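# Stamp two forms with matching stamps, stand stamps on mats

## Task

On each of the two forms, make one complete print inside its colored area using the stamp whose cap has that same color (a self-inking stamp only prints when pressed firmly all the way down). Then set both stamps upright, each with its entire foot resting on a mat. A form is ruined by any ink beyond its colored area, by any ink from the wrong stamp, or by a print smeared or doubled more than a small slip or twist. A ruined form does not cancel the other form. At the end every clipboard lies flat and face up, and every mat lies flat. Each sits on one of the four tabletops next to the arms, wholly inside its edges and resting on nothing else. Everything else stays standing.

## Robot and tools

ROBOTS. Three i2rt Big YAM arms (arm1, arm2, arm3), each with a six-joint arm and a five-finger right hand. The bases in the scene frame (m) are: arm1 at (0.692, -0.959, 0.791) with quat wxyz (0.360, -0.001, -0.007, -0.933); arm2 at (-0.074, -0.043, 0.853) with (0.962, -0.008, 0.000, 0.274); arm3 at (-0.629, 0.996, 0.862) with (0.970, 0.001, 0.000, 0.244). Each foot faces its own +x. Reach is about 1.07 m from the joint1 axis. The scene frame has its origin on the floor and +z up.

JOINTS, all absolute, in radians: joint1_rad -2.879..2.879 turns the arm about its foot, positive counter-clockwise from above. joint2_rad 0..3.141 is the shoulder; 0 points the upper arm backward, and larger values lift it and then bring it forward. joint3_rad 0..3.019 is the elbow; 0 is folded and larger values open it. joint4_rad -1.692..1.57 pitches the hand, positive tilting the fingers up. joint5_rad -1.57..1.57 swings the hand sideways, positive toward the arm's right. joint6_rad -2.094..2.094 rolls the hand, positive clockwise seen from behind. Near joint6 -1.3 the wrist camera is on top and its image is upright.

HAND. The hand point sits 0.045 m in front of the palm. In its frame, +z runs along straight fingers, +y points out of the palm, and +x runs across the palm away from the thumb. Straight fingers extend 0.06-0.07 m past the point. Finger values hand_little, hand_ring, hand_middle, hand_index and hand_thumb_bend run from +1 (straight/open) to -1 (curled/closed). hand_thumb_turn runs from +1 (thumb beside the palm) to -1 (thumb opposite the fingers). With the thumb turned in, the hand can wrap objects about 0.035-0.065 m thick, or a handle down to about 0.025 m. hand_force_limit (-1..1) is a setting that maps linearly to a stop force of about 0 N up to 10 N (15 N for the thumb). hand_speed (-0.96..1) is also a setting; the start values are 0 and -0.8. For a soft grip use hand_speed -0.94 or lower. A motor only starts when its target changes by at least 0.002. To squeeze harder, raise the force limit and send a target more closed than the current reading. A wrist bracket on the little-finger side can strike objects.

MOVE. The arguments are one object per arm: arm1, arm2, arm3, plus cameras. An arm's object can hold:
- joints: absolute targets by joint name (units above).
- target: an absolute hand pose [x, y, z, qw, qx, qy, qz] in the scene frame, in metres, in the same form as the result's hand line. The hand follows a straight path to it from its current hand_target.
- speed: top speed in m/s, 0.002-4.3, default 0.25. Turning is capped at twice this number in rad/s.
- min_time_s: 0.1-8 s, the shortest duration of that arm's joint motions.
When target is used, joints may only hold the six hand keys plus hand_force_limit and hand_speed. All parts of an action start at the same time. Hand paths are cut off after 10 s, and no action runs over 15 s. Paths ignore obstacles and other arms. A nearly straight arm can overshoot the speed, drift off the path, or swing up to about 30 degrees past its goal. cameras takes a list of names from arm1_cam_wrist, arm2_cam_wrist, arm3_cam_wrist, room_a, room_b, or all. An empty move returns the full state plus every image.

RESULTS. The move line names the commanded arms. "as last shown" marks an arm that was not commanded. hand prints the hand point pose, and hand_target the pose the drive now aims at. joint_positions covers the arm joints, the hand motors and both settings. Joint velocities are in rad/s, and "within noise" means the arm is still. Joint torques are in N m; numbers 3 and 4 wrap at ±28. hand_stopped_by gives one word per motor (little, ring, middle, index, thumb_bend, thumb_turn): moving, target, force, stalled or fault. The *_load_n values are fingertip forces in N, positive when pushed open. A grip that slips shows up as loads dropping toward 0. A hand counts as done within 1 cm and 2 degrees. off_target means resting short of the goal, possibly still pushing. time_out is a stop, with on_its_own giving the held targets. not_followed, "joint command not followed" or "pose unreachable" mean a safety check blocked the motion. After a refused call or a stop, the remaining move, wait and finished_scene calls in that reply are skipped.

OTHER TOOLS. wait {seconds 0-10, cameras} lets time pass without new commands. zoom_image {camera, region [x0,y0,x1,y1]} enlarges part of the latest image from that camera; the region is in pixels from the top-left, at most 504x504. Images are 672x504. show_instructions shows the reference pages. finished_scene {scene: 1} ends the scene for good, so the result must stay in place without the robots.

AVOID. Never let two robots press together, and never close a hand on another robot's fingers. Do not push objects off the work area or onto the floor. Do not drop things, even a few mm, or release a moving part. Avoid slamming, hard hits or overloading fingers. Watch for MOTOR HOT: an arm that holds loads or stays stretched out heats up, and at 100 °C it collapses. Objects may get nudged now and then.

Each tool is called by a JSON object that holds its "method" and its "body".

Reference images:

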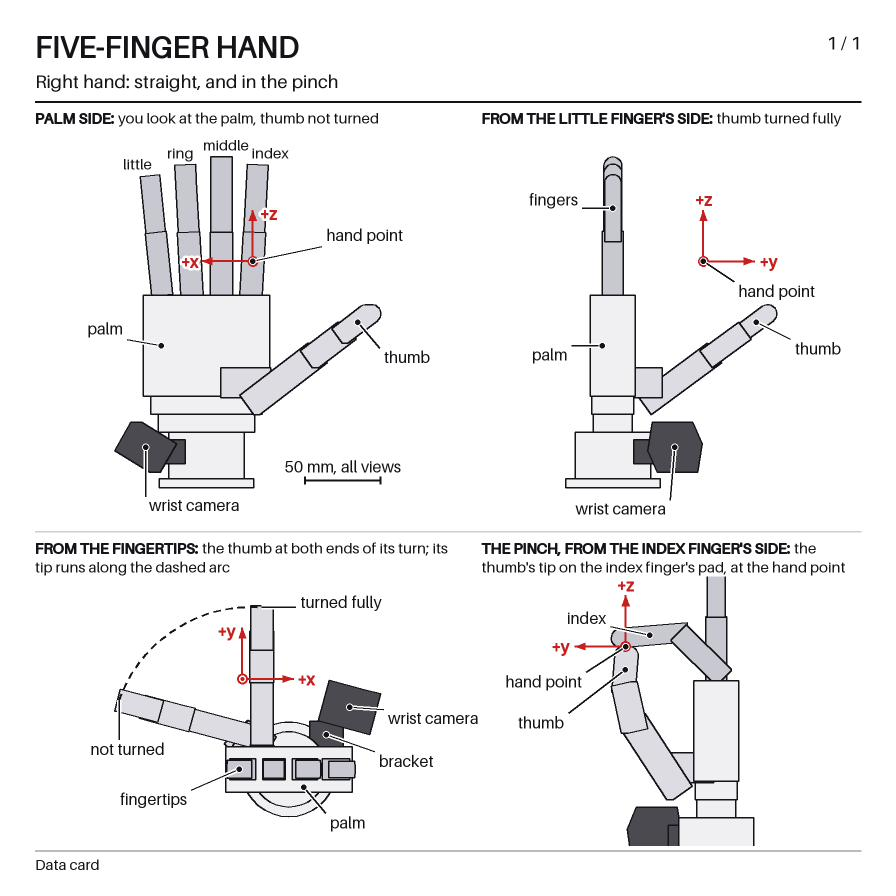

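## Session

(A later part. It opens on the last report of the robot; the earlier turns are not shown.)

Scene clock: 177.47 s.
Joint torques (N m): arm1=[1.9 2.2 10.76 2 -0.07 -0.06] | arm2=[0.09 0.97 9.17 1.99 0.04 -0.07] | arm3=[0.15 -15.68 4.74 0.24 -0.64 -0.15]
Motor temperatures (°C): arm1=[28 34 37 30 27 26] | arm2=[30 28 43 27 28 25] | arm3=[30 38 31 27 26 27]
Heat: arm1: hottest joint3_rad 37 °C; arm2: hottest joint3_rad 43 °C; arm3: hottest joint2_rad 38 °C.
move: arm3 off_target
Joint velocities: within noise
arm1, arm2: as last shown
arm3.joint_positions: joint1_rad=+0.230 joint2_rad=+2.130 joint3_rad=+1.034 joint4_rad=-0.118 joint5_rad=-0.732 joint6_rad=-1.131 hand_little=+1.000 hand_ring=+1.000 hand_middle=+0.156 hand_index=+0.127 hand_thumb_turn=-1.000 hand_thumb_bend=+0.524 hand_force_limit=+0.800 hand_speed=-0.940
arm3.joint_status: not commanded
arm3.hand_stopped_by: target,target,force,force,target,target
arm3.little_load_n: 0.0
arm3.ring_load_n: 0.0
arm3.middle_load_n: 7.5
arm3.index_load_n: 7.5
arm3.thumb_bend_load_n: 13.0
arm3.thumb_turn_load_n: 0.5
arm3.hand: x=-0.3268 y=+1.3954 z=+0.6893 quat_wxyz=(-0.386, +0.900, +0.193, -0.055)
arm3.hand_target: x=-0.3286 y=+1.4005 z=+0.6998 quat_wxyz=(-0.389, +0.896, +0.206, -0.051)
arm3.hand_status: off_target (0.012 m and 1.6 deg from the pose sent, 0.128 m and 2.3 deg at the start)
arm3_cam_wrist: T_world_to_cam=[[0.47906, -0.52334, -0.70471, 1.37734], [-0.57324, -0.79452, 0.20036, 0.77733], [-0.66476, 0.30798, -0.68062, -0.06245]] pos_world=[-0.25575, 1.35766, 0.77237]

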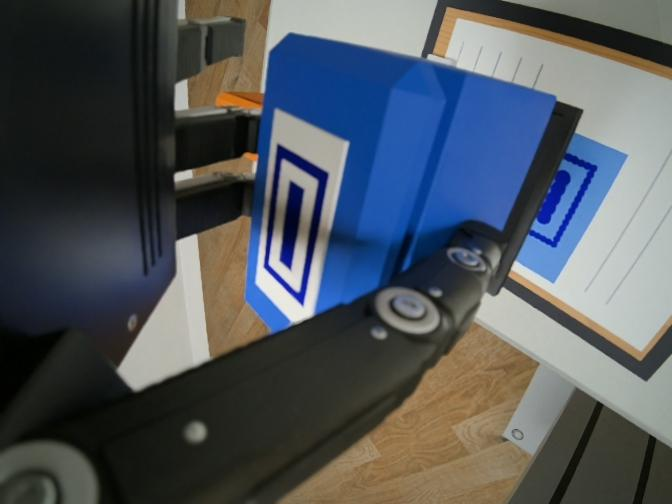

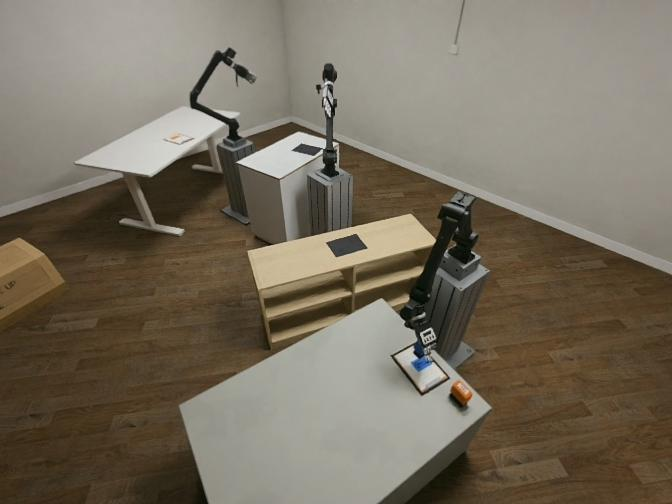

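{"method": "move", "body": {"arm3": {"target": [-0.18, 1.2, 0.85, 0.3444, -0.7646, 0.4965, -0.2237], "speed": 0.3}, "cameras": ["arm3_cam_wrist", "room_a"]}}

{"method": "zoom_image", "body": {"camera": "room_a", "region": [370, 320, 500, 420]}}

Scene clock: 184.03 s.
Joint torques (N m): arm1=[1.85 2.08 10.76 2.02 -0.06 -0.06] | arm2=[0.09 0.91 9.16 1.99 0.05 -0.07] | arm3=[-1.55 -11.22 8.02 1.26 -0.08 0.13]
Motor temperatures (°C): arm1=[28 34 37 30 27 26] | arm2=[30 28 43 27 28 25] | arm3=[30 38 30 27 26 27]
Heat: arm1: hottest joint3_rad 37 °C; arm2: hottest joint3_rad 43 °C; arm3: hottest joint2_rad 38 °C.
move: arm3 off_target
Joint velocities: within noise
arm1, arm2: as last shown
arm3.joint_positions: joint1_rad=-0.133 joint2_rad=+1.606 joint3_rad=+0.678 joint4_rad=+0.175 joint5_rad=-0.052 joint6_rad=-0.064 hand_little=+1.000 hand_ring=+1.000 hand_middle=+0.156 hand_index=+0.127 hand_thumb_turn=-1.000 hand_thumb_bend=+0.524 hand_force_limit=+0.800 hand_speed=-0.940
arm3.joint_status: not commanded
arm3.hand_stopped_by: target,target,force,force,target,target
arm3.little_load_n: 0.0
arm3.ring_load_n: 0.0
arm3.middle_load_n: 7.5
arm3.index_load_n: 8.0
arm3.thumb_bend_load_n: 13.0
arm3.thumb_turn_load_n: 1.0
arm3.hand: x=-0.1890 y=+1.2013 z=+0.8358 quat_wxyz=(-0.334, +0.776, -0.489, +0.217)
arm3.hand_target: x=-0.1801 y=+1.2000 z=+0.8498 quat_wxyz=(-0.344, +0.765, -0.496, +0.224)
arm3.hand_status: off_target (0.017 m and 2.1 deg from the pose sent, 0.292 m and 89.0 deg at the start)
arm3_cam_wrist: T_world_to_cam=[[-0.50256, -0.46846, -0.72662, 1.07986], [-0.81775, 0.53033, 0.22368, -0.9845], [0.28056, 0.70661, -0.6496, -0.13755]] pos_world=[-0.22379, 1.12517, 0.91551]

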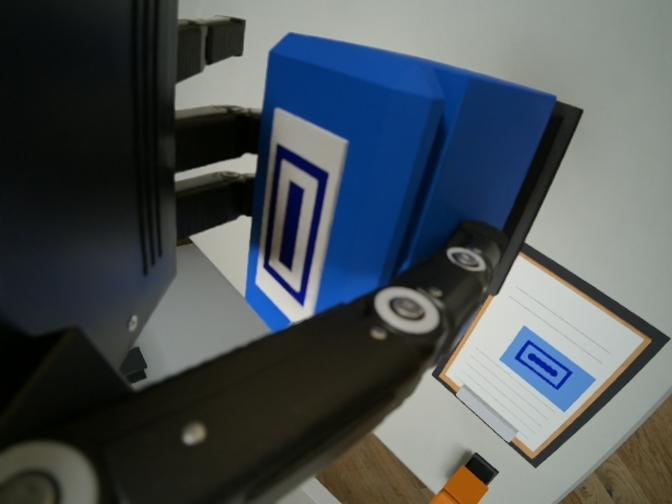

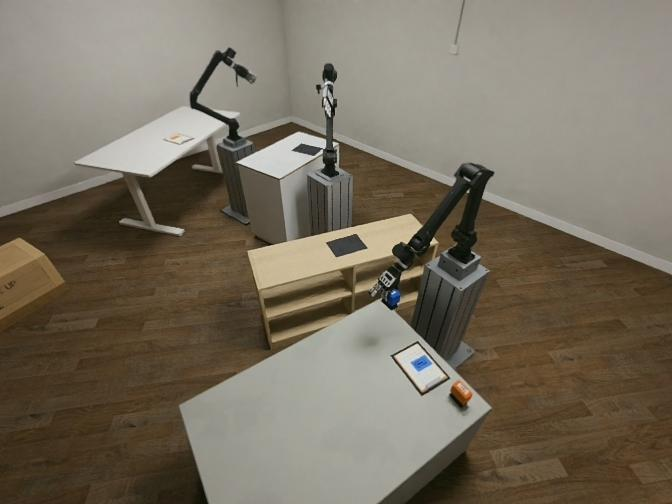

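Scaled by 3.877 from the camera's image (finer frame: 960x720).

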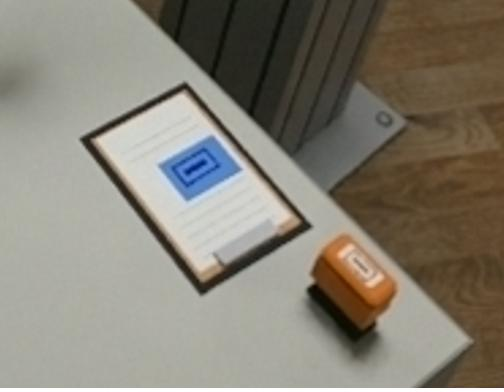

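{"method": "move", "body": {"arm3": {"target": [-0.14, 0.62, 0.88, 0.1574, -0.3664, 0.8426, -0.3620], "speed": 0.3}, "cameras": ["arm3_cam_wrist", "room_a"]}}

Scene clock: 191.00 s.
Joint torques (N m): arm1=[1.9 2.14 10.76 2 -0.06 -0.06] | arm2=[0.09 0.91 9.17 1.99 0.05 -0.07] | arm3=[-0.85 -12.98 13.83 1.1 -0.01 0.11]
Motor temperatures (°C): arm1=[28 33 37 30 27 26] | arm2=[30 28 43 27 28 25] | arm3=[30 37 31 27 26 27]
Heat: arm1: hottest joint3_rad 37 °C; arm2: hottest joint3_rad 43 °C; arm3: hottest joint2_rad 37 °C.
move: arm3 off_target
Joint velocities: within noise
arm1, arm2: as last shown
arm3.joint_positions: joint1_rad=-1.189 joint2_rad=+1.773 joint3_rad=+1.021 joint4_rad=-0.070 joint5_rad=+0.038 joint6_rad=+0.019 hand_little=+1.000 hand_ring=+1.000 hand_middle=+0.156 hand_index=+0.127 hand_thumb_turn=-1.000 hand_thumb_bend=+0.524 hand_force_limit=+0.800 hand_speed=-0.940
arm3.joint_status: not commanded
arm3.hand_stopped_by: target,target,force,force,target,target
arm3.little_load_n: 0.5
arm3.ring_load_n: 0.0
arm3.middle_load_n: 7.5
arm3.index_load_n: 8.0
arm3.thumb_bend_load_n: 13.0
arm3.thumb_turn_load_n: 1.0
arm3.hand: x=-0.1654 y=+0.6413 z=+0.8508 quat_wxyz=(-0.143, +0.380, -0.850, +0.337)
arm3.hand_target: x=-0.1419 y=+0.6214 z=+0.8811 quat_wxyz=(-0.158, +0.366, -0.842, +0.362)
arm3.hand_status: off_target (0.044 m and 3.8 deg from the pose sent, 0.585 m and 68.3 deg at the start)
arm3_cam_wrist: T_world_to_cam=[[-0.66363, 0.31671, -0.67771, 0.26847], [0.19033, 0.94763, 0.25648, -0.80045], [0.72344, 0.04122, -0.68916, 0.7949]] pos_world=[-0.24455, 0.64073, 0.93505]

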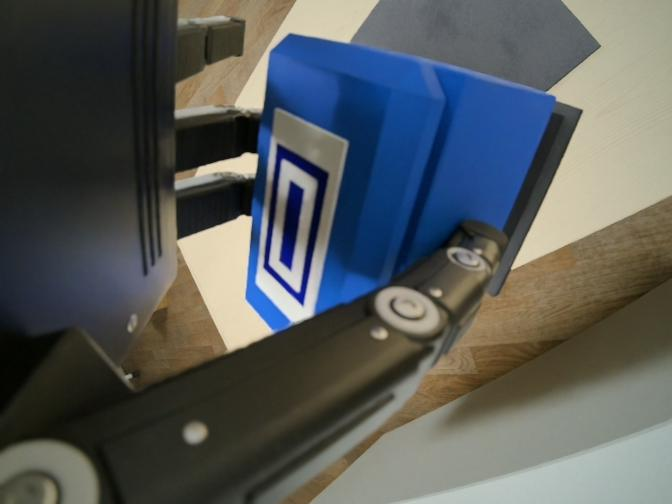

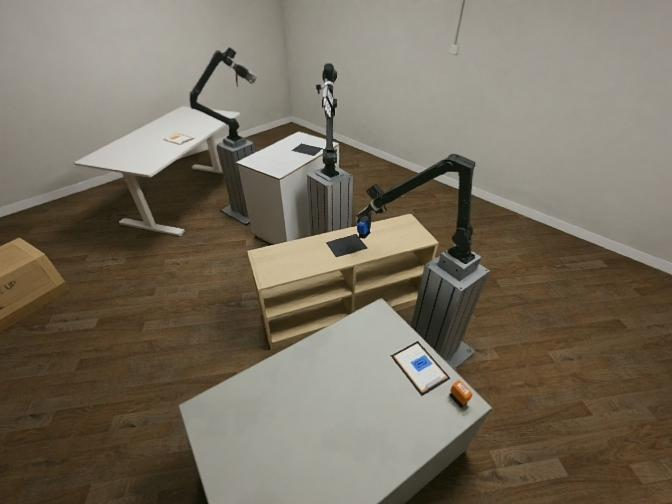

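{"method": "zoom_image", "body": {"camera": "arm3_cam_wrist", "region": [230, 20, 600, 340]}}

Scaled by 1.362 from the camera's image (finer frame: 960x720).

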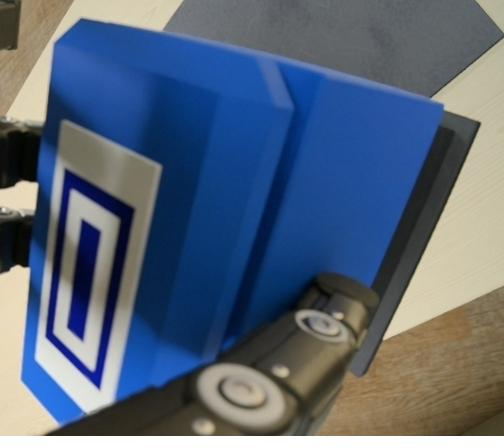

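{"method": "move", "body": {"arm3": {"target": [-0.0755, 0.5, 0.775, 0.1574, -0.3664, 0.8426, -0.3620], "speed": 0.15}, "cameras": ["arm3_cam_wrist", "arm2_cam_wrist", "room_b"]}}

{"method": "zoom_image", "body": {"camera": "arm2_cam_wrist", "region": [200, 240, 400, 440]}}

{"method": "zoom_image", "body": {"camera": "room_b", "region": [380, 130, 500, 230]}}

Scene clock: 202.57 s.
Joint torques (N m): arm1=[1.79 2.14 10.76 2.03 -0.07 -0.06] | arm2=[0.09 0.97 9.17 2 0.05 -0.07] | arm3=[-1.73 -17.79 13.26 1.96 -0.2 -0.14]
Motor temperatures (°C): arm1=[28 33 37 30 27 26] | arm2=[30 28 43 27 28 25] | arm3=[30 38 33 27 26 27]
Heat: arm1: hottest joint3_rad 37 °C; arm2: hottest joint3_rad 43 °C; arm3: hottest joint2_rad 38 °C.
move: arm3 off_target
Joint velocities: within noise
arm1, arm2: as last shown
arm1.little_load_n: 0.5
arm1.ring_load_n: -0.5
arm3.joint_positions: joint1_rad=-1.258 joint2_rad=+2.210 joint3_rad=+1.420 joint4_rad=-0.050 joint5_rad=-0.013 joint6_rad=-0.006 hand_little=+1.000 hand_ring=+1.000 hand_middle=+0.156 hand_index=+0.127 hand_thumb_turn=-1.000 hand_thumb_bend=+0.524 hand_force_limit=+0.800 hand_speed=-0.940
arm3.joint_status: not commanded
arm3.hand_stopped_by: target,target,force,force,target,target
arm3.little_load_n: 0.0
arm3.ring_load_n: 0.0
arm3.middle_load_n: 7.5
arm3.index_load_n: 8.0
arm3.thumb_bend_load_n: 13.0
arm3.thumb_turn_load_n: 0.5
arm3.hand: x=-0.0973 y=+0.5325 z=+0.7443 quat_wxyz=(-0.145, +0.371, -0.857, +0.326)
arm3.hand_target: x=-0.0779 y=+0.5018 z=+0.7768 quat_wxyz=(-0.157, +0.366, -0.843, +0.362)
arm3.hand_status: off_target (0.050 m and 4.7 deg from the pose sent, 0.184 m and 3.8 deg at the start)
pictures: arm2_cam_wrist, arm3_cam_wrist, room_b
arm3_cam_wrist: T_world_to_cam=[[-0.65837, 0.34644, -0.66823, 0.25356], [0.2054, 0.93678, 0.28331, -0.69562], [0.72413, 0.04927, -0.6879, 0.67152]] pos_world=[-0.17645, 0.53071, 0.82845]

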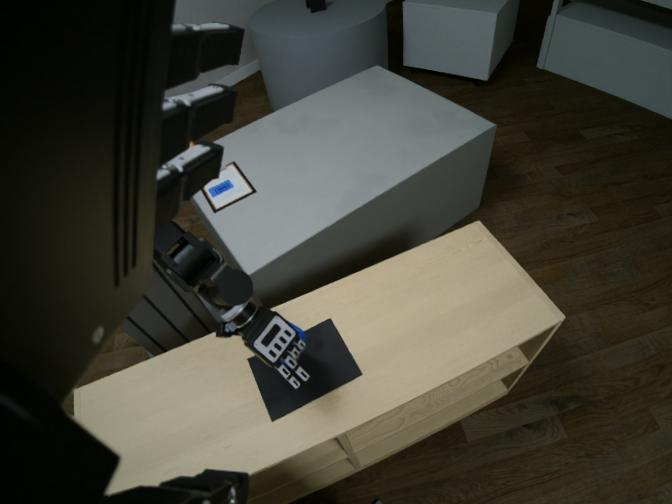

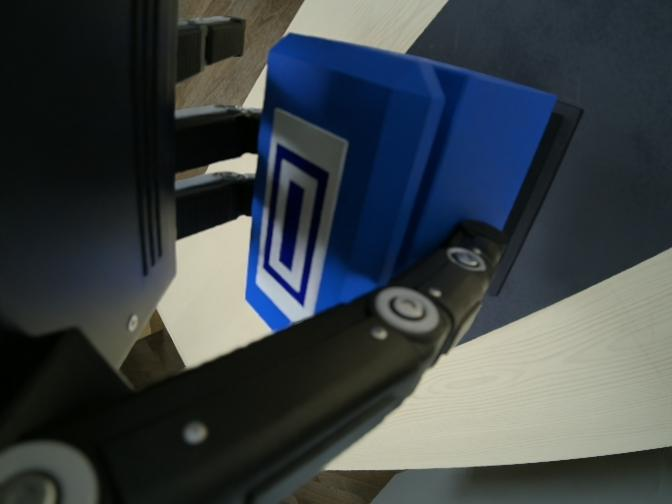

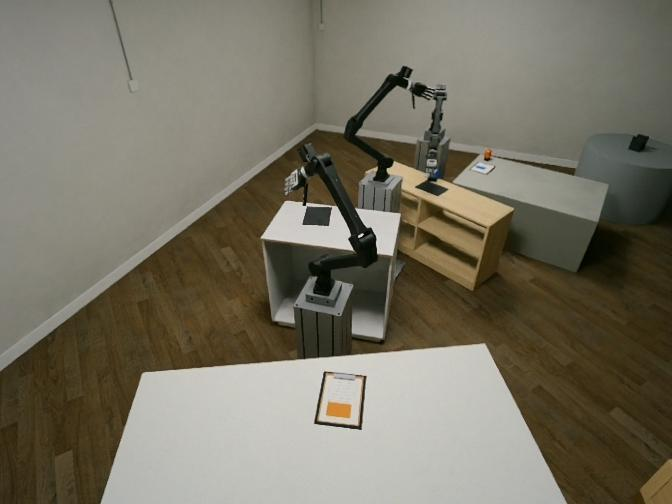

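Scaled by 2.520 from the camera's image (finer frame: 960x720).

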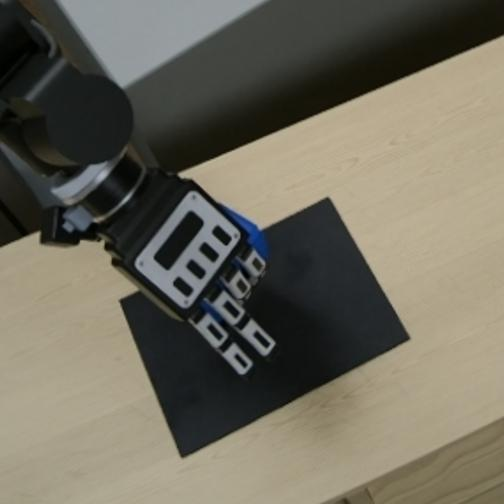

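Scaled by 4.200 from the camera's image (finer frame: 960x720).

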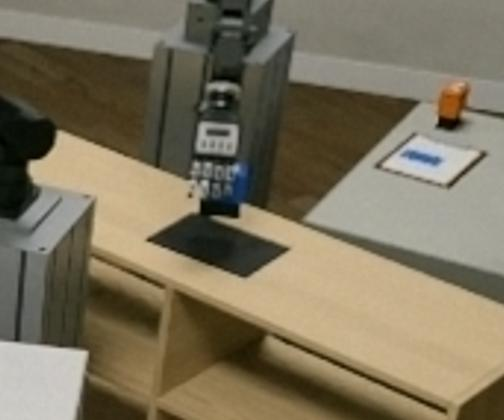

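{"method": "move", "body": {"arm3": {"target": [-0.078, 0.482, 0.742, 0.1669, -0.3621, 0.8329, -0.3839], "speed": 0.1}, "cameras": ["arm3_cam_wrist", "room_b"]}}

{"method": "zoom_image", "body": {"camera": "room_b", "region": [390, 140, 470, 210]}}

Scene clock: 206.30 s.
Joint torques (N m): arm1=[1.85 2.08 10.76 2 -0.07 -0.06] | arm2=[0.09 0.85 9.17 1.98 0.04 -0.07] | arm3=[-1.55 -18.55 12.52 2.67 -0.22 -0.14]
Motor temperatures (°C): arm1=[28 33 37 30 27 26] | arm2=[30 28 43 27 28 25] | arm3=[30 38 33 27 26 27]
Heat: arm1: hottest joint3_rad 37 °C; arm2: hottest joint3_rad 43 °C; arm3: hottest joint2_rad 38 °C.
move: arm3 off_target
Joint velocities: within noise
arm1, arm2: as last shown
arm1.little_load_n: 0.0
arm1.ring_load_n: 0.0
arm3.joint_positions: joint1_rad=-1.283 joint2_rad=+2.288 joint3_rad=+1.420 joint4_rad=+0.060 joint5_rad=-0.031 joint6_rad=-0.020 hand_little=+1.000 hand_ring=+1.000 hand_middle=+0.156 hand_index=+0.127 hand_thumb_turn=-1.000 hand_thumb_bend=+0.524 hand_force_limit=+0.800 hand_speed=-0.940
arm3.joint_status: not commanded
arm3.hand_stopped_by: target,target,force,force,target,target
arm3.little_load_n: 0.0
arm3.ring_load_n: -0.5
arm3.middle_load_n: 7.5
arm3.index_load_n: 8.0
arm3.thumb_bend_load_n: 13.0
arm3.thumb_turn_load_n: 0.5
arm3.hand: x=-0.1040 y=+0.5183 z=+0.7056 quat_wxyz=(-0.152, +0.368, -0.853, +0.339)
arm3.hand_target: x=-0.0807 y=+0.4845 z=+0.7444 quat_wxyz=(-0.166, +0.362, -0.833, +0.384)
arm3.hand_status: off_target (0.058 m and 5.9 deg from the pose sent, 0.054 m and 7.7 deg at the start)
arm3_cam_wrist: T_world_to_cam=[[-0.64068, 0.33434, -0.69119, 0.25253], [0.20017, 0.94181, 0.27004, -0.6638], [0.74126, 0.03465, -0.67032, 0.64743]] pos_world=[-0.18525, 0.51831, 0.78778]

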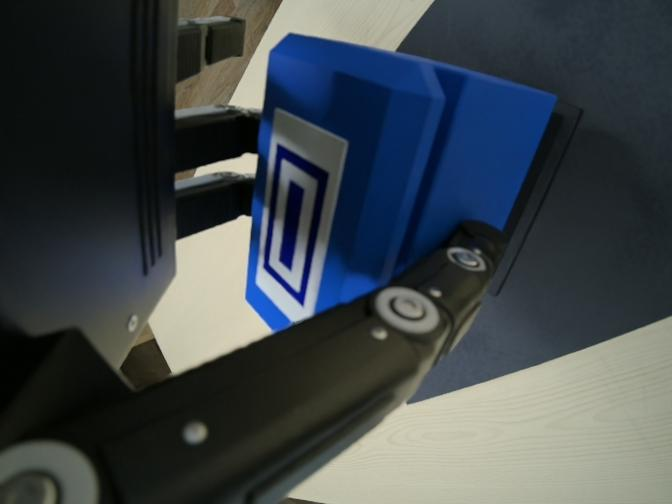

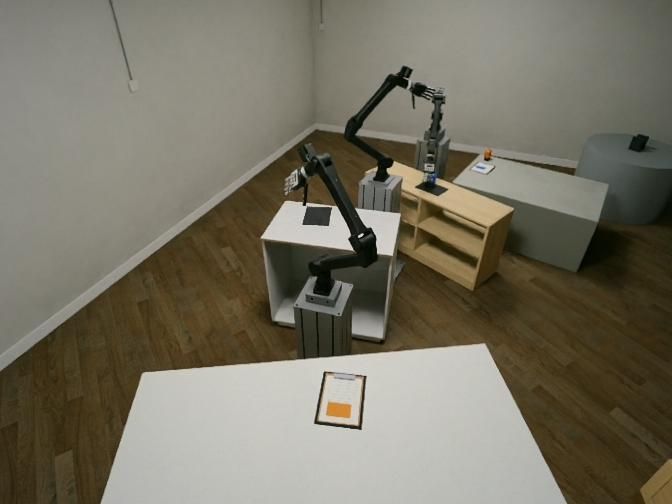

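Scaled by 6.300 from the camera's image (finer frame: 960x720).

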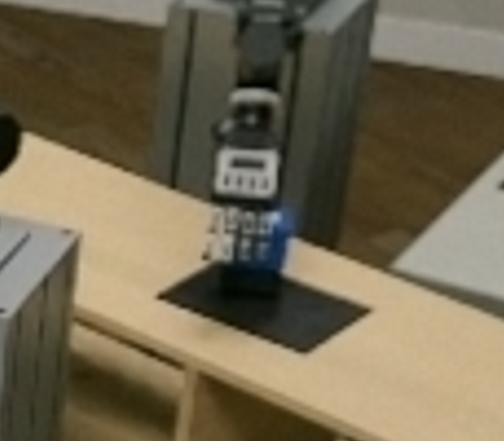

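{"method": "move", "body": {"arm3": {"target": [-0.078, 0.482, 0.72, 0.1669, -0.3621, 0.8329, -0.3839], "speed": 0.06}, "cameras": ["arm3_cam_wrist"]}}

Scene clock: 209.87 s.
Joint torques (N m): arm1=[2.02 2.14 10.77 2.02 -0.06 -0.06] | arm2=[0.09 0.91 9.16 2 0.05 -0.07] | arm3=[-1.55 -18.49 12.22 2.61 -0.15 -0.14]
Motor temperatures (°C): arm1=[28 33 37 30 27 26] | arm2=[30 28 43 27 28 25] | arm3=[30 38 34 27 26 27]
Heat: arm1: hottest joint3_rad 37 °C; arm2: hottest joint3_rad 43 °C; arm3: hottest joint2_rad 38 °C.
move: arm3 off_target
Joint velocities: within noise
arm1.joint_positions: joint1_rad=-0.540 joint2_rad=+0.621 joint3_rad=+1.438 joint4_rad=-1.498 joint5_rad=-0.041 joint6_rad=-1.008 hand_little=+1.000 hand_ring=+1.000 hand_middle=+1.000 hand_index=+1.000 hand_thumb_turn=+1.000 hand_thumb_bend=+1.000 hand_force_limit=+0.000 hand_speed=-0.800
arm1.joint_status: not commanded
arm1.hand_stopped_by: target,target,target,target,target,target
arm1.little_load_n: 0.0
arm1.ring_load_n: 0.0
arm1.middle_load_n: 0.0
arm1.index_load_n: 0.0
arm1.thumb_bend_load_n: 0.0
arm1.thumb_turn_load_n: 0.0
arm1.hand: x=+0.5013 y=-0.9627 z=+1.2606 quat_wxyz=(+0.391, -0.159, -0.888, +0.183)
arm1.hand_target: x=+0.5013 y=-0.9625 z=+1.2706 quat_wxyz=(+0.401, -0.157, -0.883, +0.187)
arm1.hand_status: not commanded
arm2.joint_positions: joint1_rad=+0.868 joint2_rad=+0.628 joint3_rad=+1.414 joint4_rad=-1.158 joint5_rad=+0.039 joint6_rad=-1.162 hand_little=+1.000 hand_ring=+1.000 hand_middle=+1.000 hand_index=+1.000 hand_thumb_turn=+1.000 hand_thumb_bend=+1.000 hand_force_limit=+0.000 hand_speed=-0.800
arm2.joint_status: not commanded
arm2.hand_stopped_by: target,target,target,target,target,target
arm2.little_load_n: 0.0
arm2.ring_load_n: 0.0
arm2.middle_load_n: 0.0
arm2.index_load_n: 0.0
arm2.thumb_bend_load_n: 0.0
arm2.thumb_turn_load_n: 0.0
arm2.hand: x=+0.0120 y=+0.2088 z=+1.3829 quat_wxyz=(-0.431, +0.729, +0.395, +0.356)
arm2.hand_target: x=+0.0117 y=+0.2074 z=+1.3924 quat_wxyz=(-0.438, +0.724, +0.391, +0.361)
arm2.hand_status: not commanded
arm3.joint_positions: joint1_rad=-1.283 joint2_rad=+2.324 joint3_rad=+1.430 joint4_rad=+0.096 joint5_rad=-0.033 joint6_rad=-0.020 hand_little=+1.000 hand_ring=+1.000 hand_middle=+0.156 hand_index=+0.127 hand_thumb_turn=-1.000 hand_thumb_bend=+0.524 hand_force_limit=+0.800 hand_speed=-0.940
arm3.joint_status: not commanded
arm3.hand_stopped_by: target,target,force,force,target,target
arm3.little_load_n: 0.0
arm3.ring_load_n: 0.0
arm3.middle_load_n: 7.5
arm3.index_load_n: 8.0
arm3.thumb_bend_load_n: 13.0
arm3.thumb_turn_load_n: 1.0
arm3.hand: x=-0.1016 y=+0.5164 z=+0.6897 quat_wxyz=(-0.155, +0.367, -0.851, +0.343)
arm3.hand_target: x=-0.0804 y=+0.4841 z=+0.7223 quat_wxyz=(-0.166, +0.362, -0.833, +0.384)
arm3.hand_status: off_target (0.052 m and 5.3 deg from the pose sent, 0.047 m and 5.9 deg at the start)
arm3_cam_wrist: T_world_to_cam=[[-0.63567, 0.32876, -0.69845, 0.25212], [0.19678, 0.9439, 0.26521, -0.65625], [0.74646, 0.03115, -0.6647, 0.6336]] pos_world=[-0.18355, 0.51681, 0.77129]

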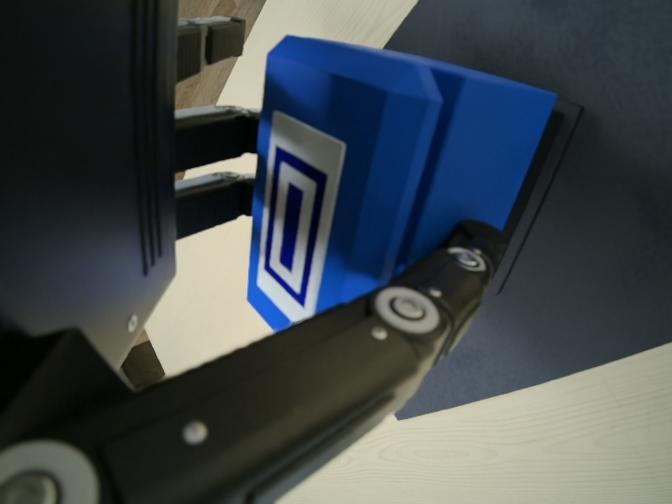

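{"method": "move", "body": {"arm3": {"target": [-0.078, 0.482, 0.713, 0.1669, -0.3621, 0.8329, -0.3839], "speed": 0.05}, "cameras": ["arm3_cam_wrist", "room_b"]}}

{"method": "zoom_image", "body": {"camera": "room_b", "region": [390, 140, 470, 210]}}

{"method": "zoom_image", "body": {"camera": "arm3_cam_wrist", "region": [230, 20, 600, 340]}}

Scene clock: 211.77 s.
Joint torques (N m): arm1=[1.9 2.14 10.74 2 -0.06 -0.06] | arm2=[0.09 0.91 9.18 1.99 0.04 -0.07] | arm3=[-1.49 -17.67 12.14 2.69 -0.16 -0.13]
Motor temperatures (°C): arm1=[28 33 37 30 27 26] | arm2=[30 28 43 27 28 25] | arm3=[29 38 34 27 26 27]
Heat: arm1: hottest joint3_rad 37 °C; arm2: hottest joint3_rad 43 °C; arm3: hottest joint2_rad 38 °C.
move: arm3 off_target
Joint velocities: within noise
arm1, arm2: as last shown
arm3.joint_positions: joint1_rad=-1.283 joint2_rad=+2.330 joint3_rad=+1.435 joint4_rad=+0.105 joint5_rad=-0.033 joint6_rad=-0.020 hand_little=+1.000 hand_ring=+1.000 hand_middle=+0.156 hand_index=+0.127 hand_thumb_turn=-1.000 hand_thumb_bend=+0.524 hand_force_limit=+0.800 hand_speed=-0.940
arm3.joint_status: not commanded
arm3.hand_stopped_by: target,target,force,force,target,target
arm3.little_load_n: 0.0
arm3.ring_load_n: 0.0
arm3.middle_load_n: 7.5
arm3.index_load_n: 7.5
arm3.thumb_bend_load_n: 13.0
arm3.thumb_turn_load_n: 1.0
arm3.hand: x=-0.0993 y=+0.5141 z=+0.6891 quat_wxyz=(-0.156, +0.367, -0.849, +0.347)
arm3.hand_target: x=-0.0801 y=+0.4839 z=+0.7151 quat_wxyz=(-0.166, +0.362, -0.833, +0.384)
arm3.hand_status: off_target (0.045 m and 4.8 deg from the pose sent, 0.048 m and 5.3 deg at the start)
arm3_cam_wrist: T_world_to_cam=[[-0.63134, 0.32441, -0.70439, 0.2607], [0.19515, 0.94553, 0.26055, -0.65217], [0.75055, 0.02704, -0.66026, 0.63102]] pos_world=[-0.18175, 0.51501, 0.7702]

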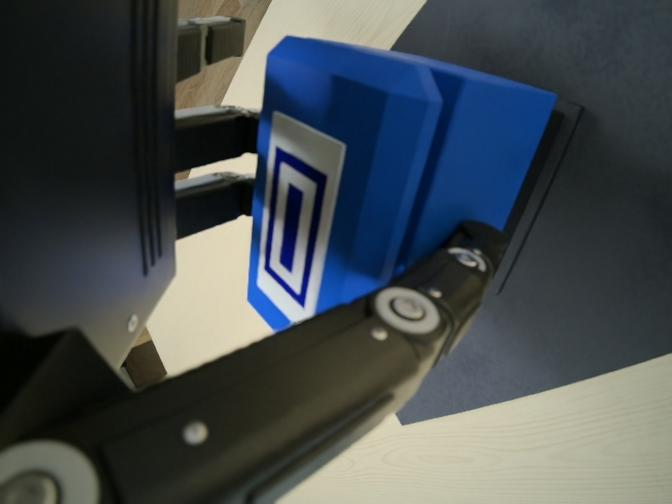

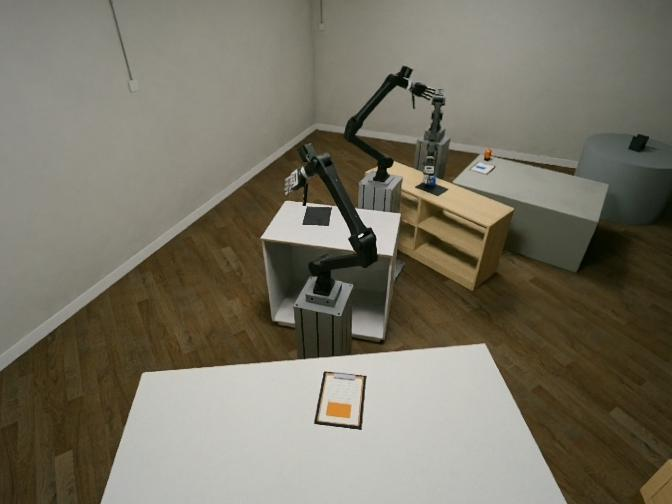

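Scaled by 6.300 from the camera's image (finer frame: 960x720).

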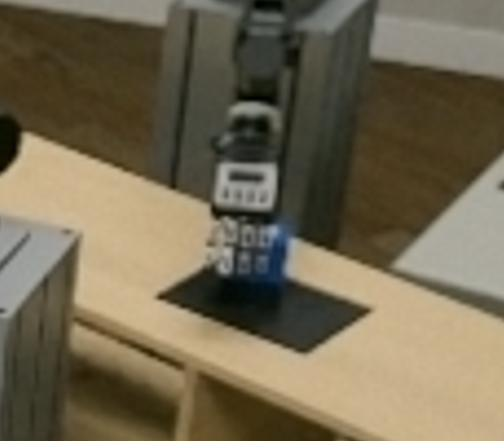

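Scaled by 1.362 from the camera's image (finer frame: 960x720).

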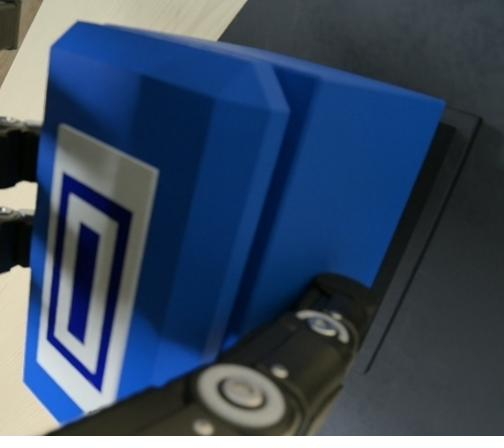

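{"method": "move", "body": {"arm3": {"target": [-0.078, 0.482, 0.706, 0.1669, -0.3621, 0.8329, -0.3839], "speed": 0.05}, "cameras": ["arm3_cam_wrist"]}}

{"method": "zoom_image", "body": {"camera": "arm3_cam_wrist", "region": [230, 20, 600, 340]}}

Scene clock: 213.67 s.
Joint torques (N m): arm1=[1.96 2.08 10.76 1.98 -0.05 -0.07] | arm2=[0.09 0.91 9.17 2 0.04 -0.07] | arm3=[-1.49 -16.85 11.79 2.58 -0.16 -0.13]
Motor temperatures (°C): arm1=[28 33 37 30 27 26] | arm2=[30 28 43 27 28 25] | arm3=[29 38 34 27 26 27]
Heat: arm1: hottest joint3_rad 37 °C; arm2: hottest joint3_rad 43 °C; arm3: hottest joint2_rad 38 °C.
move: arm3 off_target
Joint velocities: within noise
arm1, arm2: as last shown
arm3.joint_positions: joint1_rad=-1.283 joint2_rad=+2.338 joint3_rad=+1.443 joint4_rad=+0.118 joint5_rad=-0.033 joint6_rad=-0.020 hand_little=+1.000 hand_ring=+1.000 hand_middle=+0.156 hand_index=+0.127 hand_thumb_turn=-1.000 hand_thumb_bend=+0.524 hand_force_limit=+0.800 hand_speed=-0.940
arm3.joint_status: not commanded
arm3.hand_stopped_by: target,target,force,force,target,target
arm3.little_load_n: 0.0
arm3.ring_load_n: 0.0
arm3.middle_load_n: 7.0
arm3.index_load_n: 7.5
arm3.thumb_bend_load_n: 13.0
arm3.thumb_turn_load_n: 1.5
arm3.hand: x=-0.0959 y=+0.5106 z=+0.6884 quat_wxyz=(-0.158, +0.366, -0.847, +0.353)
arm3.hand_target: x=-0.0797 y=+0.4836 z=+0.7075 quat_wxyz=(-0.166, +0.362, -0.833, +0.384)
arm3.hand_status: off_target (0.038 m and 4.1 deg from the pose sent, 0.042 m and 4.8 deg at the start)
arm3_cam_wrist: T_world_to_cam=[[-0.62483, 0.31787, -0.71312, 0.27346], [0.19283, 0.9479, 0.25357, -0.64602], [0.75657, 0.02093, -0.65357, 0.62715]] pos_world=[-0.17905, 0.51231, 0.76871]

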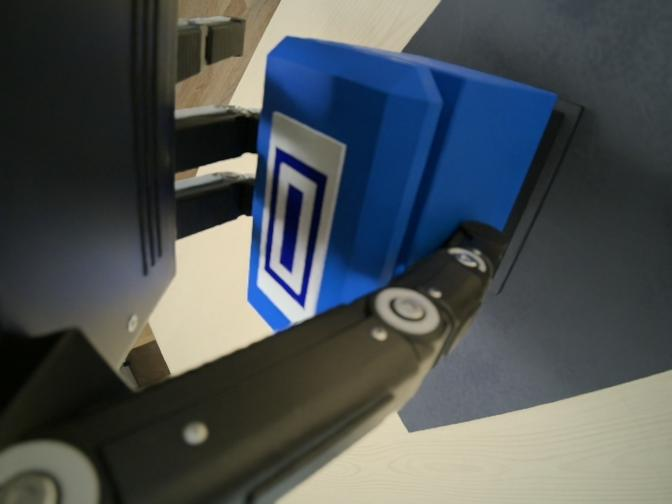

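Scaled by 1.362 from the camera's image (finer frame: 960x720).

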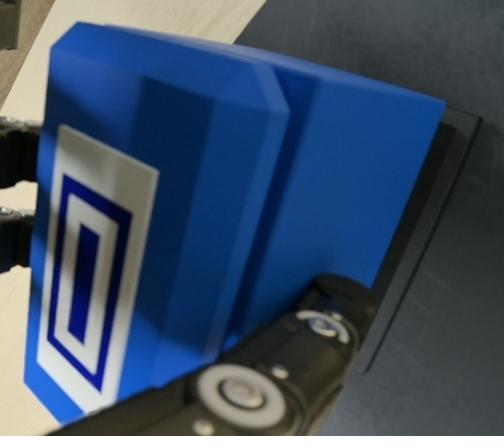

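{"method": "move", "body": {"arm3": {"joints": {"hand_index": 0.45, "hand_middle": 0.45, "hand_thumb_bend": 0.75, "hand_speed": -0.9}}, "cameras": ["arm3_cam_wrist"]}}

Scene clock: 216.97 s.
Joint torques (N m): arm1=[1.9 2.14 10.76 1.98 -0.07 -0.06] | arm2=[0.09 0.91 9.17 2 0.04 -0.07] | arm3=[-1.44 -17.61 11.73 2.5 -0.14 -0.14]
Motor temperatures (°C): arm1=[28 33 37 30 27 26] | arm2=[30 28 43 27 28 25] | arm3=[29 39 35 27 26 27]
Heat: arm1: hottest joint3_rad 37 °C; arm2: hottest joint3_rad 43 °C; arm3: hottest joint2_rad 39 °C.
move: arm3 done
Joint velocities: within noise
arm1, arm2: as last shown
arm3.joint_positions: joint1_rad=-1.283 joint2_rad=+2.344 joint3_rad=+1.445 joint4_rad=+0.121 joint5_rad=-0.033 joint6_rad=-0.020 hand_little=+1.000 hand_ring=+1.000 hand_middle=+0.450 hand_index=+0.450 hand_thumb_turn=-1.000 hand_thumb_bend=+0.750 hand_force_limit=+0.800 hand_speed=-0.900
arm3.joint_status: all done
arm3.hand_stopped_by: target,target,target,target,target,target
arm3.little_load_n: 0.0
arm3.ring_load_n: 0.0
arm3.middle_load_n: 0.0
arm3.index_load_n: 0.0
arm3.thumb_bend_load_n: 0.0
arm3.thumb_turn_load_n: 0.0
arm3.hand: x=-0.0960 y=+0.5109 z=+0.6856 quat_wxyz=(-0.158, +0.366, -0.847, +0.352)
arm3.hand_target: x=-0.0796 y=+0.4835 z=+0.7077 quat_wxyz=(-0.167, +0.362, -0.833, +0.384)
arm3.hand_status: not commanded
arm3_cam_wrist: T_world_to_cam=[[-0.62558, 0.31869, -0.7121, 0.2701], [0.19282, 0.9476, 0.2547, -0.64612], [0.75596, 0.02203, -0.65425, 0.6253]] pos_world=[-0.17915, 0.51241, 0.76601]

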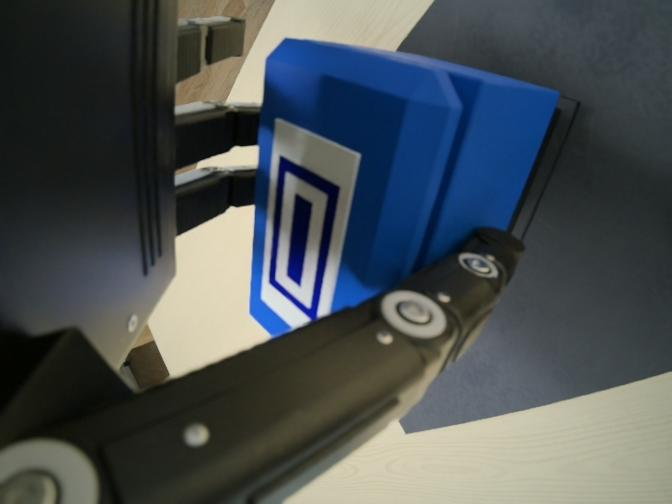

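{"method": "move", "body": {"arm3": {"joints": {"hand_index": 1, "hand_middle": 1, "hand_thumb_bend": 1, "hand_speed": -0.5}}}}

{"method": "move", "body": {"arm3": {"target": [-0.10, 0.504, 0.80, 0.1669, -0.3621, 0.8329, -0.3839], "speed": 0.08}, "cameras": ["arm3_cam_wrist", "room_b"]}}

{"method": "zoom_image", "body": {"camera": "room_b", "region": [390, 140, 470, 210]}}

Scene clock: 219.37 s.
Joint torques (N m): arm1=[1.96 2.02 10.76 2 -0.06 -0.07] | arm2=[0.09 0.97 9.16 1.99 0.05 -0.07] | arm3=[-1.44 -17.55 11.73 2.5 -0.15 -0.13]
Motor temperatures (°C): arm1=[28 33 37 30 27 26] | arm2=[30 28 43 27 28 25] | arm3=[29 39 36 27 26 27]
Heat: arm1: hottest joint3_rad 37 °C; arm2: hottest joint3_rad 43 °C; arm3: hottest joint2_rad 39 °C.
move: arm3 done
Joint velocities: within noise
arm1, arm2: as last shown
arm1.thumb_bend_load_n: -0.5
arm3.joint_positions: joint1_rad=-1.283 joint2_rad=+2.344 joint3_rad=+1.445 joint4_rad=+0.121 joint5_rad=-0.033 joint6_rad=-0.020 hand_little=+1.000 hand_ring=+1.000 hand_middle=+1.000 hand_index=+1.000 hand_thumb_turn=-1.000 hand_thumb_bend=+1.000 hand_force_limit=+0.800 hand_speed=-0.500
arm3.joint_status: all done
arm3.hand_stopped_by: target,target,target,target,target,target
arm3.little_load_n: 0.0
arm3.ring_load_n: 0.0
arm3.middle_load_n: 0.0
arm3.index_load_n: 0.0
arm3.thumb_bend_load_n: 0.0
arm3.thumb_turn_load_n: 0.0
arm3.hand: x=-0.0960 y=+0.5109 z=+0.6856 quat_wxyz=(-0.158, +0.366, -0.847, +0.352)
arm3.hand_target: x=-0.0796 y=+0.4835 z=+0.7077 quat_wxyz=(-0.167, +0.362, -0.833, +0.384)
arm3.hand_status: not commanded
pictures: none

Scene clock: 221.23 s.
Joint torques (N m): arm1=[1.9 2.14 10.77 1.98 -0.06 -0.06] | arm2=[0.09 0.91 9.17 1.99 0.05 -0.07] | arm3=[-1.44 -18.43 7.84 1.07 -0.15 -0.13]
Motor temperatures (°C): arm1=[28 33 37 29 27 26] | arm2=[30 28 43 27 28 25] | arm3=[29 39 36 27 26 27]
Heat: arm1: hottest joint3_rad 37 °C; arm2: hottest joint3_rad 43 °C; arm3: hottest joint2_rad 39 °C.
move: arm3 off_target
Joint velocities: within noise
arm1, arm2: as last shown
arm1.thumb_bend_load_n: 0.0
arm3.joint_positions: joint1_rad=-1.283 joint2_rad=+2.141 joint3_rad=+1.381 joint4_rad=+0.050 joint5_rad=-0.034 joint6_rad=-0.020 hand_little=+1.000 hand_ring=+1.000 hand_middle=+1.000 hand_index=+1.000 hand_thumb_turn=-1.000 hand_thumb_bend=+1.000 hand_force_limit=+0.800 hand_speed=-0.500
arm3.joint_status: not commanded
arm3.hand_stopped_by: target,target,target,target,target,target
arm3.little_load_n: 0.0
arm3.ring_load_n: 0.0
arm3.middle_load_n: 0.0
arm3.index_load_n: 0.0
arm3.thumb_bend_load_n: 0.0
arm3.thumb_turn_load_n: 0.0
arm3.hand: x=-0.0939 y=+0.5086 z=+0.7905 quat_wxyz=(-0.170, +0.361, -0.834, +0.381)
arm3.hand_target: x=-0.0998 y=+0.5041 z=+0.7999 quat_wxyz=(-0.167, +0.362, -0.833, +0.384)
arm3.hand_status: off_target (0.012 m and 0.5 deg from the pose sent, 0.115 m and 4.2 deg at the start)
arm3_cam_wrist: T_world_to_cam=[[-0.59013, 0.28312, -0.75603, 0.40306], [0.18122, 0.95905, 0.2177, -0.64878], [0.78671, -0.00854, -0.61727, 0.68155]] pos_world=[-0.18075, 0.51391, 0.86666]

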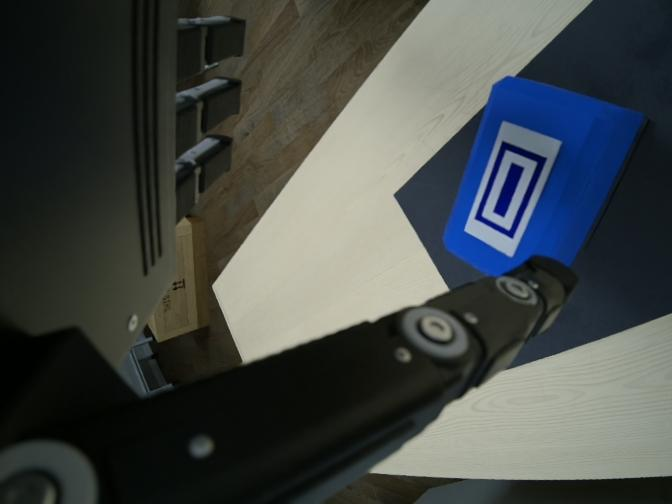

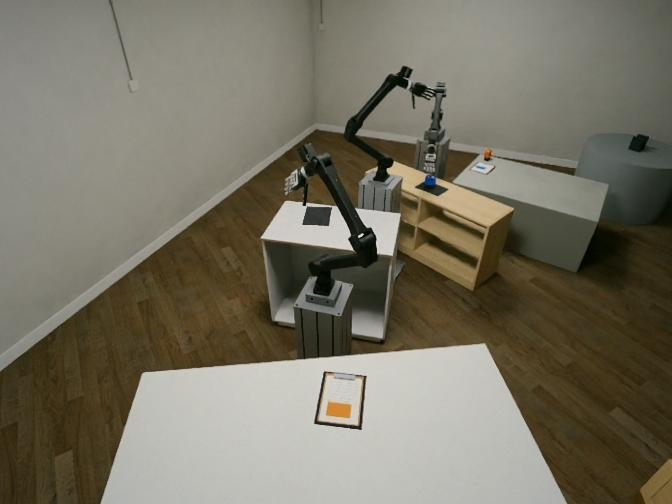

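Scaled by 6.300 from the camera's image (finer frame: 960x720).

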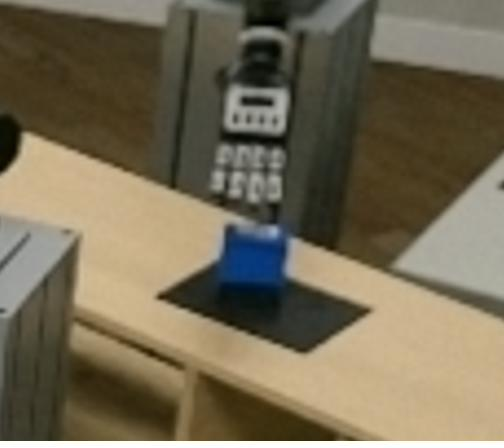

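{"method": "move", "body": {"arm3": {"target": [-0.15, 1.15, 0.88, 0.3444, -0.7646, 0.4965, -0.2237], "speed": 0.35}}}

{"method": "move", "body": {"arm3": {"target": [-0.445, 1.56, 0.78, 0.3468, -0.7790, 0.4774, -0.2125], "speed": 0.3}, "cameras": ["arm3_cam_wrist", "room_a"]}}

Scene clock: 228.23 s.
Joint torques (N m): arm1=[1.85 2.08 10.76 2 -0.07 -0.06] | arm2=[0.15 0.97 9.17 1.99 0.05 -0.07] | arm3=[-0.38 -9.76 11.75 1.01 -0.11 0.11]
Motor temperatures (°C): arm1=[28 33 37 29 27 26] | arm2=[30 28 43 27 28 25] | arm3=[29 39 35 27 26 27]
Heat: arm1: hottest joint3_rad 37 °C; arm2: hottest joint3_rad 43 °C; arm3: hottest joint2_rad 39 °C.
move: arm3 off_target
Joint velocities: within noise
arm1, arm2: as last shown
arm3.joint_positions: joint1_rad=-0.290 joint2_rad=+1.544 joint3_rad=+0.707 joint4_rad=+0.059 joint5_rad=-0.158 joint6_rad=-0.157 hand_little=+1.000 hand_ring=+1.000 hand_middle=+1.000 hand_index=+1.000 hand_thumb_turn=-1.000 hand_thumb_bend=+1.000 hand_force_limit=+0.800 hand_speed=-0.500
arm3.joint_status: not commanded
arm3.hand_stopped_by: target,target,target,target,target,target
arm3.little_load_n: 0.0
arm3.ring_load_n: 0.0
arm3.middle_load_n: 0.0
arm3.index_load_n: 0.0
arm3.thumb_bend_load_n: 0.0
arm3.thumb_turn_load_n: 0.0
arm3.hand: x=-0.1717 y=+1.1429 z=+0.8599 quat_wxyz=(-0.330, +0.773, -0.498, +0.213)
arm3.hand_target: x=-0.1511 y=+1.1497 z=+0.8805 quat_wxyz=(-0.345, +0.765, -0.497, +0.224)
arm3.hand_status: off_target (0.030 m and 2.3 deg from the pose sent, 0.650 m and 67.0 deg at the start)
pictures: none

Scene clock: 231.00 s.
Joint torques (N m): arm1=[1.96 2.02 10.76 2.03 -0.06 -0.06] | arm2=[0.15 0.91 9.17 1.99 0.05 -0.07] | arm3=[-0.79 -12.51 10.4 0.65 0.38 0.1]
Motor temperatures (°C): arm1=[28 33 37 29 27 26] | arm2=[30 28 43 27 28 25] | arm3=[29 39 35 27 26 27]
Heat: arm1: hottest joint3_rad 37 °C; arm2: hottest joint3_rad 43 °C; arm3: hottest joint2_rad 39 °C.
move: arm3 off_target
Joint velocities: within noise
arm1, arm2: as last shown
arm1.little_load_n: -0.5
arm3.joint_positions: joint1_rad=+0.865 joint2_rad=+1.947 joint3_rad=+0.987 joint4_rad=-0.030 joint5_rad=+0.612 joint6_rad=+0.673 hand_little=+1.000 hand_ring=+1.000 hand_middle=+1.000 hand_index=+1.000 hand_thumb_turn=-1.000 hand_thumb_bend=+1.000 hand_force_limit=+0.800 hand_speed=-0.500
arm3.joint_status: not commanded
arm3.hand_stopped_by: target,target,target,target,target,target
arm3.little_load_n: 0.0
arm3.ring_load_n: 0.0
arm3.middle_load_n: 0.0
arm3.index_load_n: 0.0
arm3.thumb_bend_load_n: 0.0
arm3.thumb_turn_load_n: 0.0
arm3.hand: x=-0.4497 y=+1.5381 z=+0.7685 quat_wxyz=(-0.333, +0.788, -0.469, +0.218)
arm3.hand_target: x=-0.4451 y=+1.5591 z=+0.7806 quat_wxyz=(-0.347, +0.779, -0.477, +0.212)
arm3.hand_status: off_target (0.025 m and 2.2 deg from the pose sent, 0.505 m and 3.1 deg at the start)
arm3_cam_wrist: T_world_to_cam=[[-0.47698, -0.50326, -0.72057, 1.11806], [-0.84051, 0.50088, 0.20655, -1.313], [0.25697, 0.70416, -0.66191, -0.34347]] pos_world=[-0.48203, 1.46219, 0.8495]

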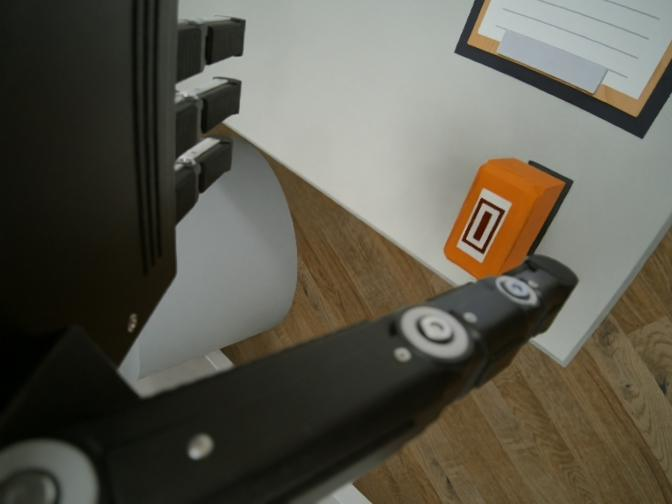

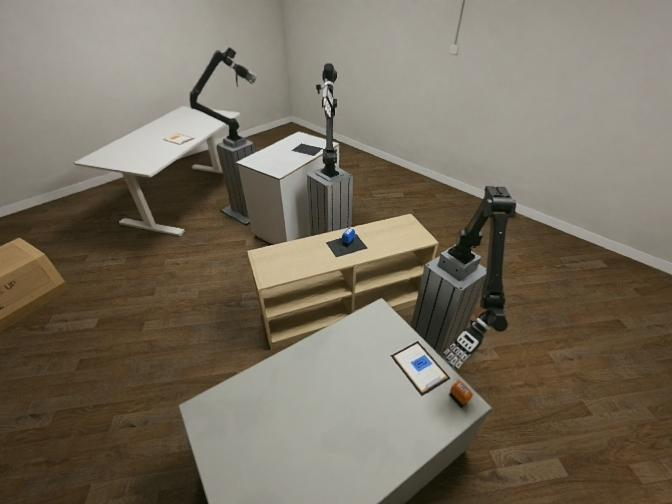

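{"method": "zoom_image", "body": {"camera": "arm3_cam_wrist", "region": [420, 140, 600, 300]}}

Scaled by 2.800 from the camera's image (finer frame: 960x720).

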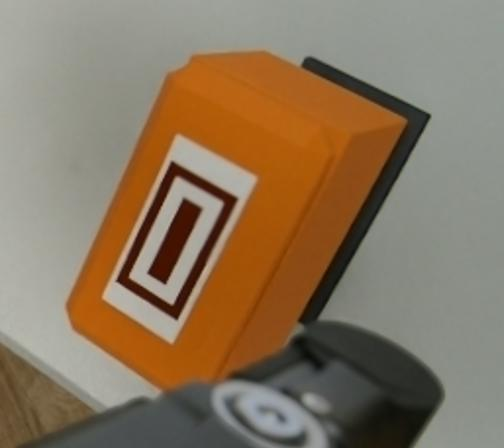

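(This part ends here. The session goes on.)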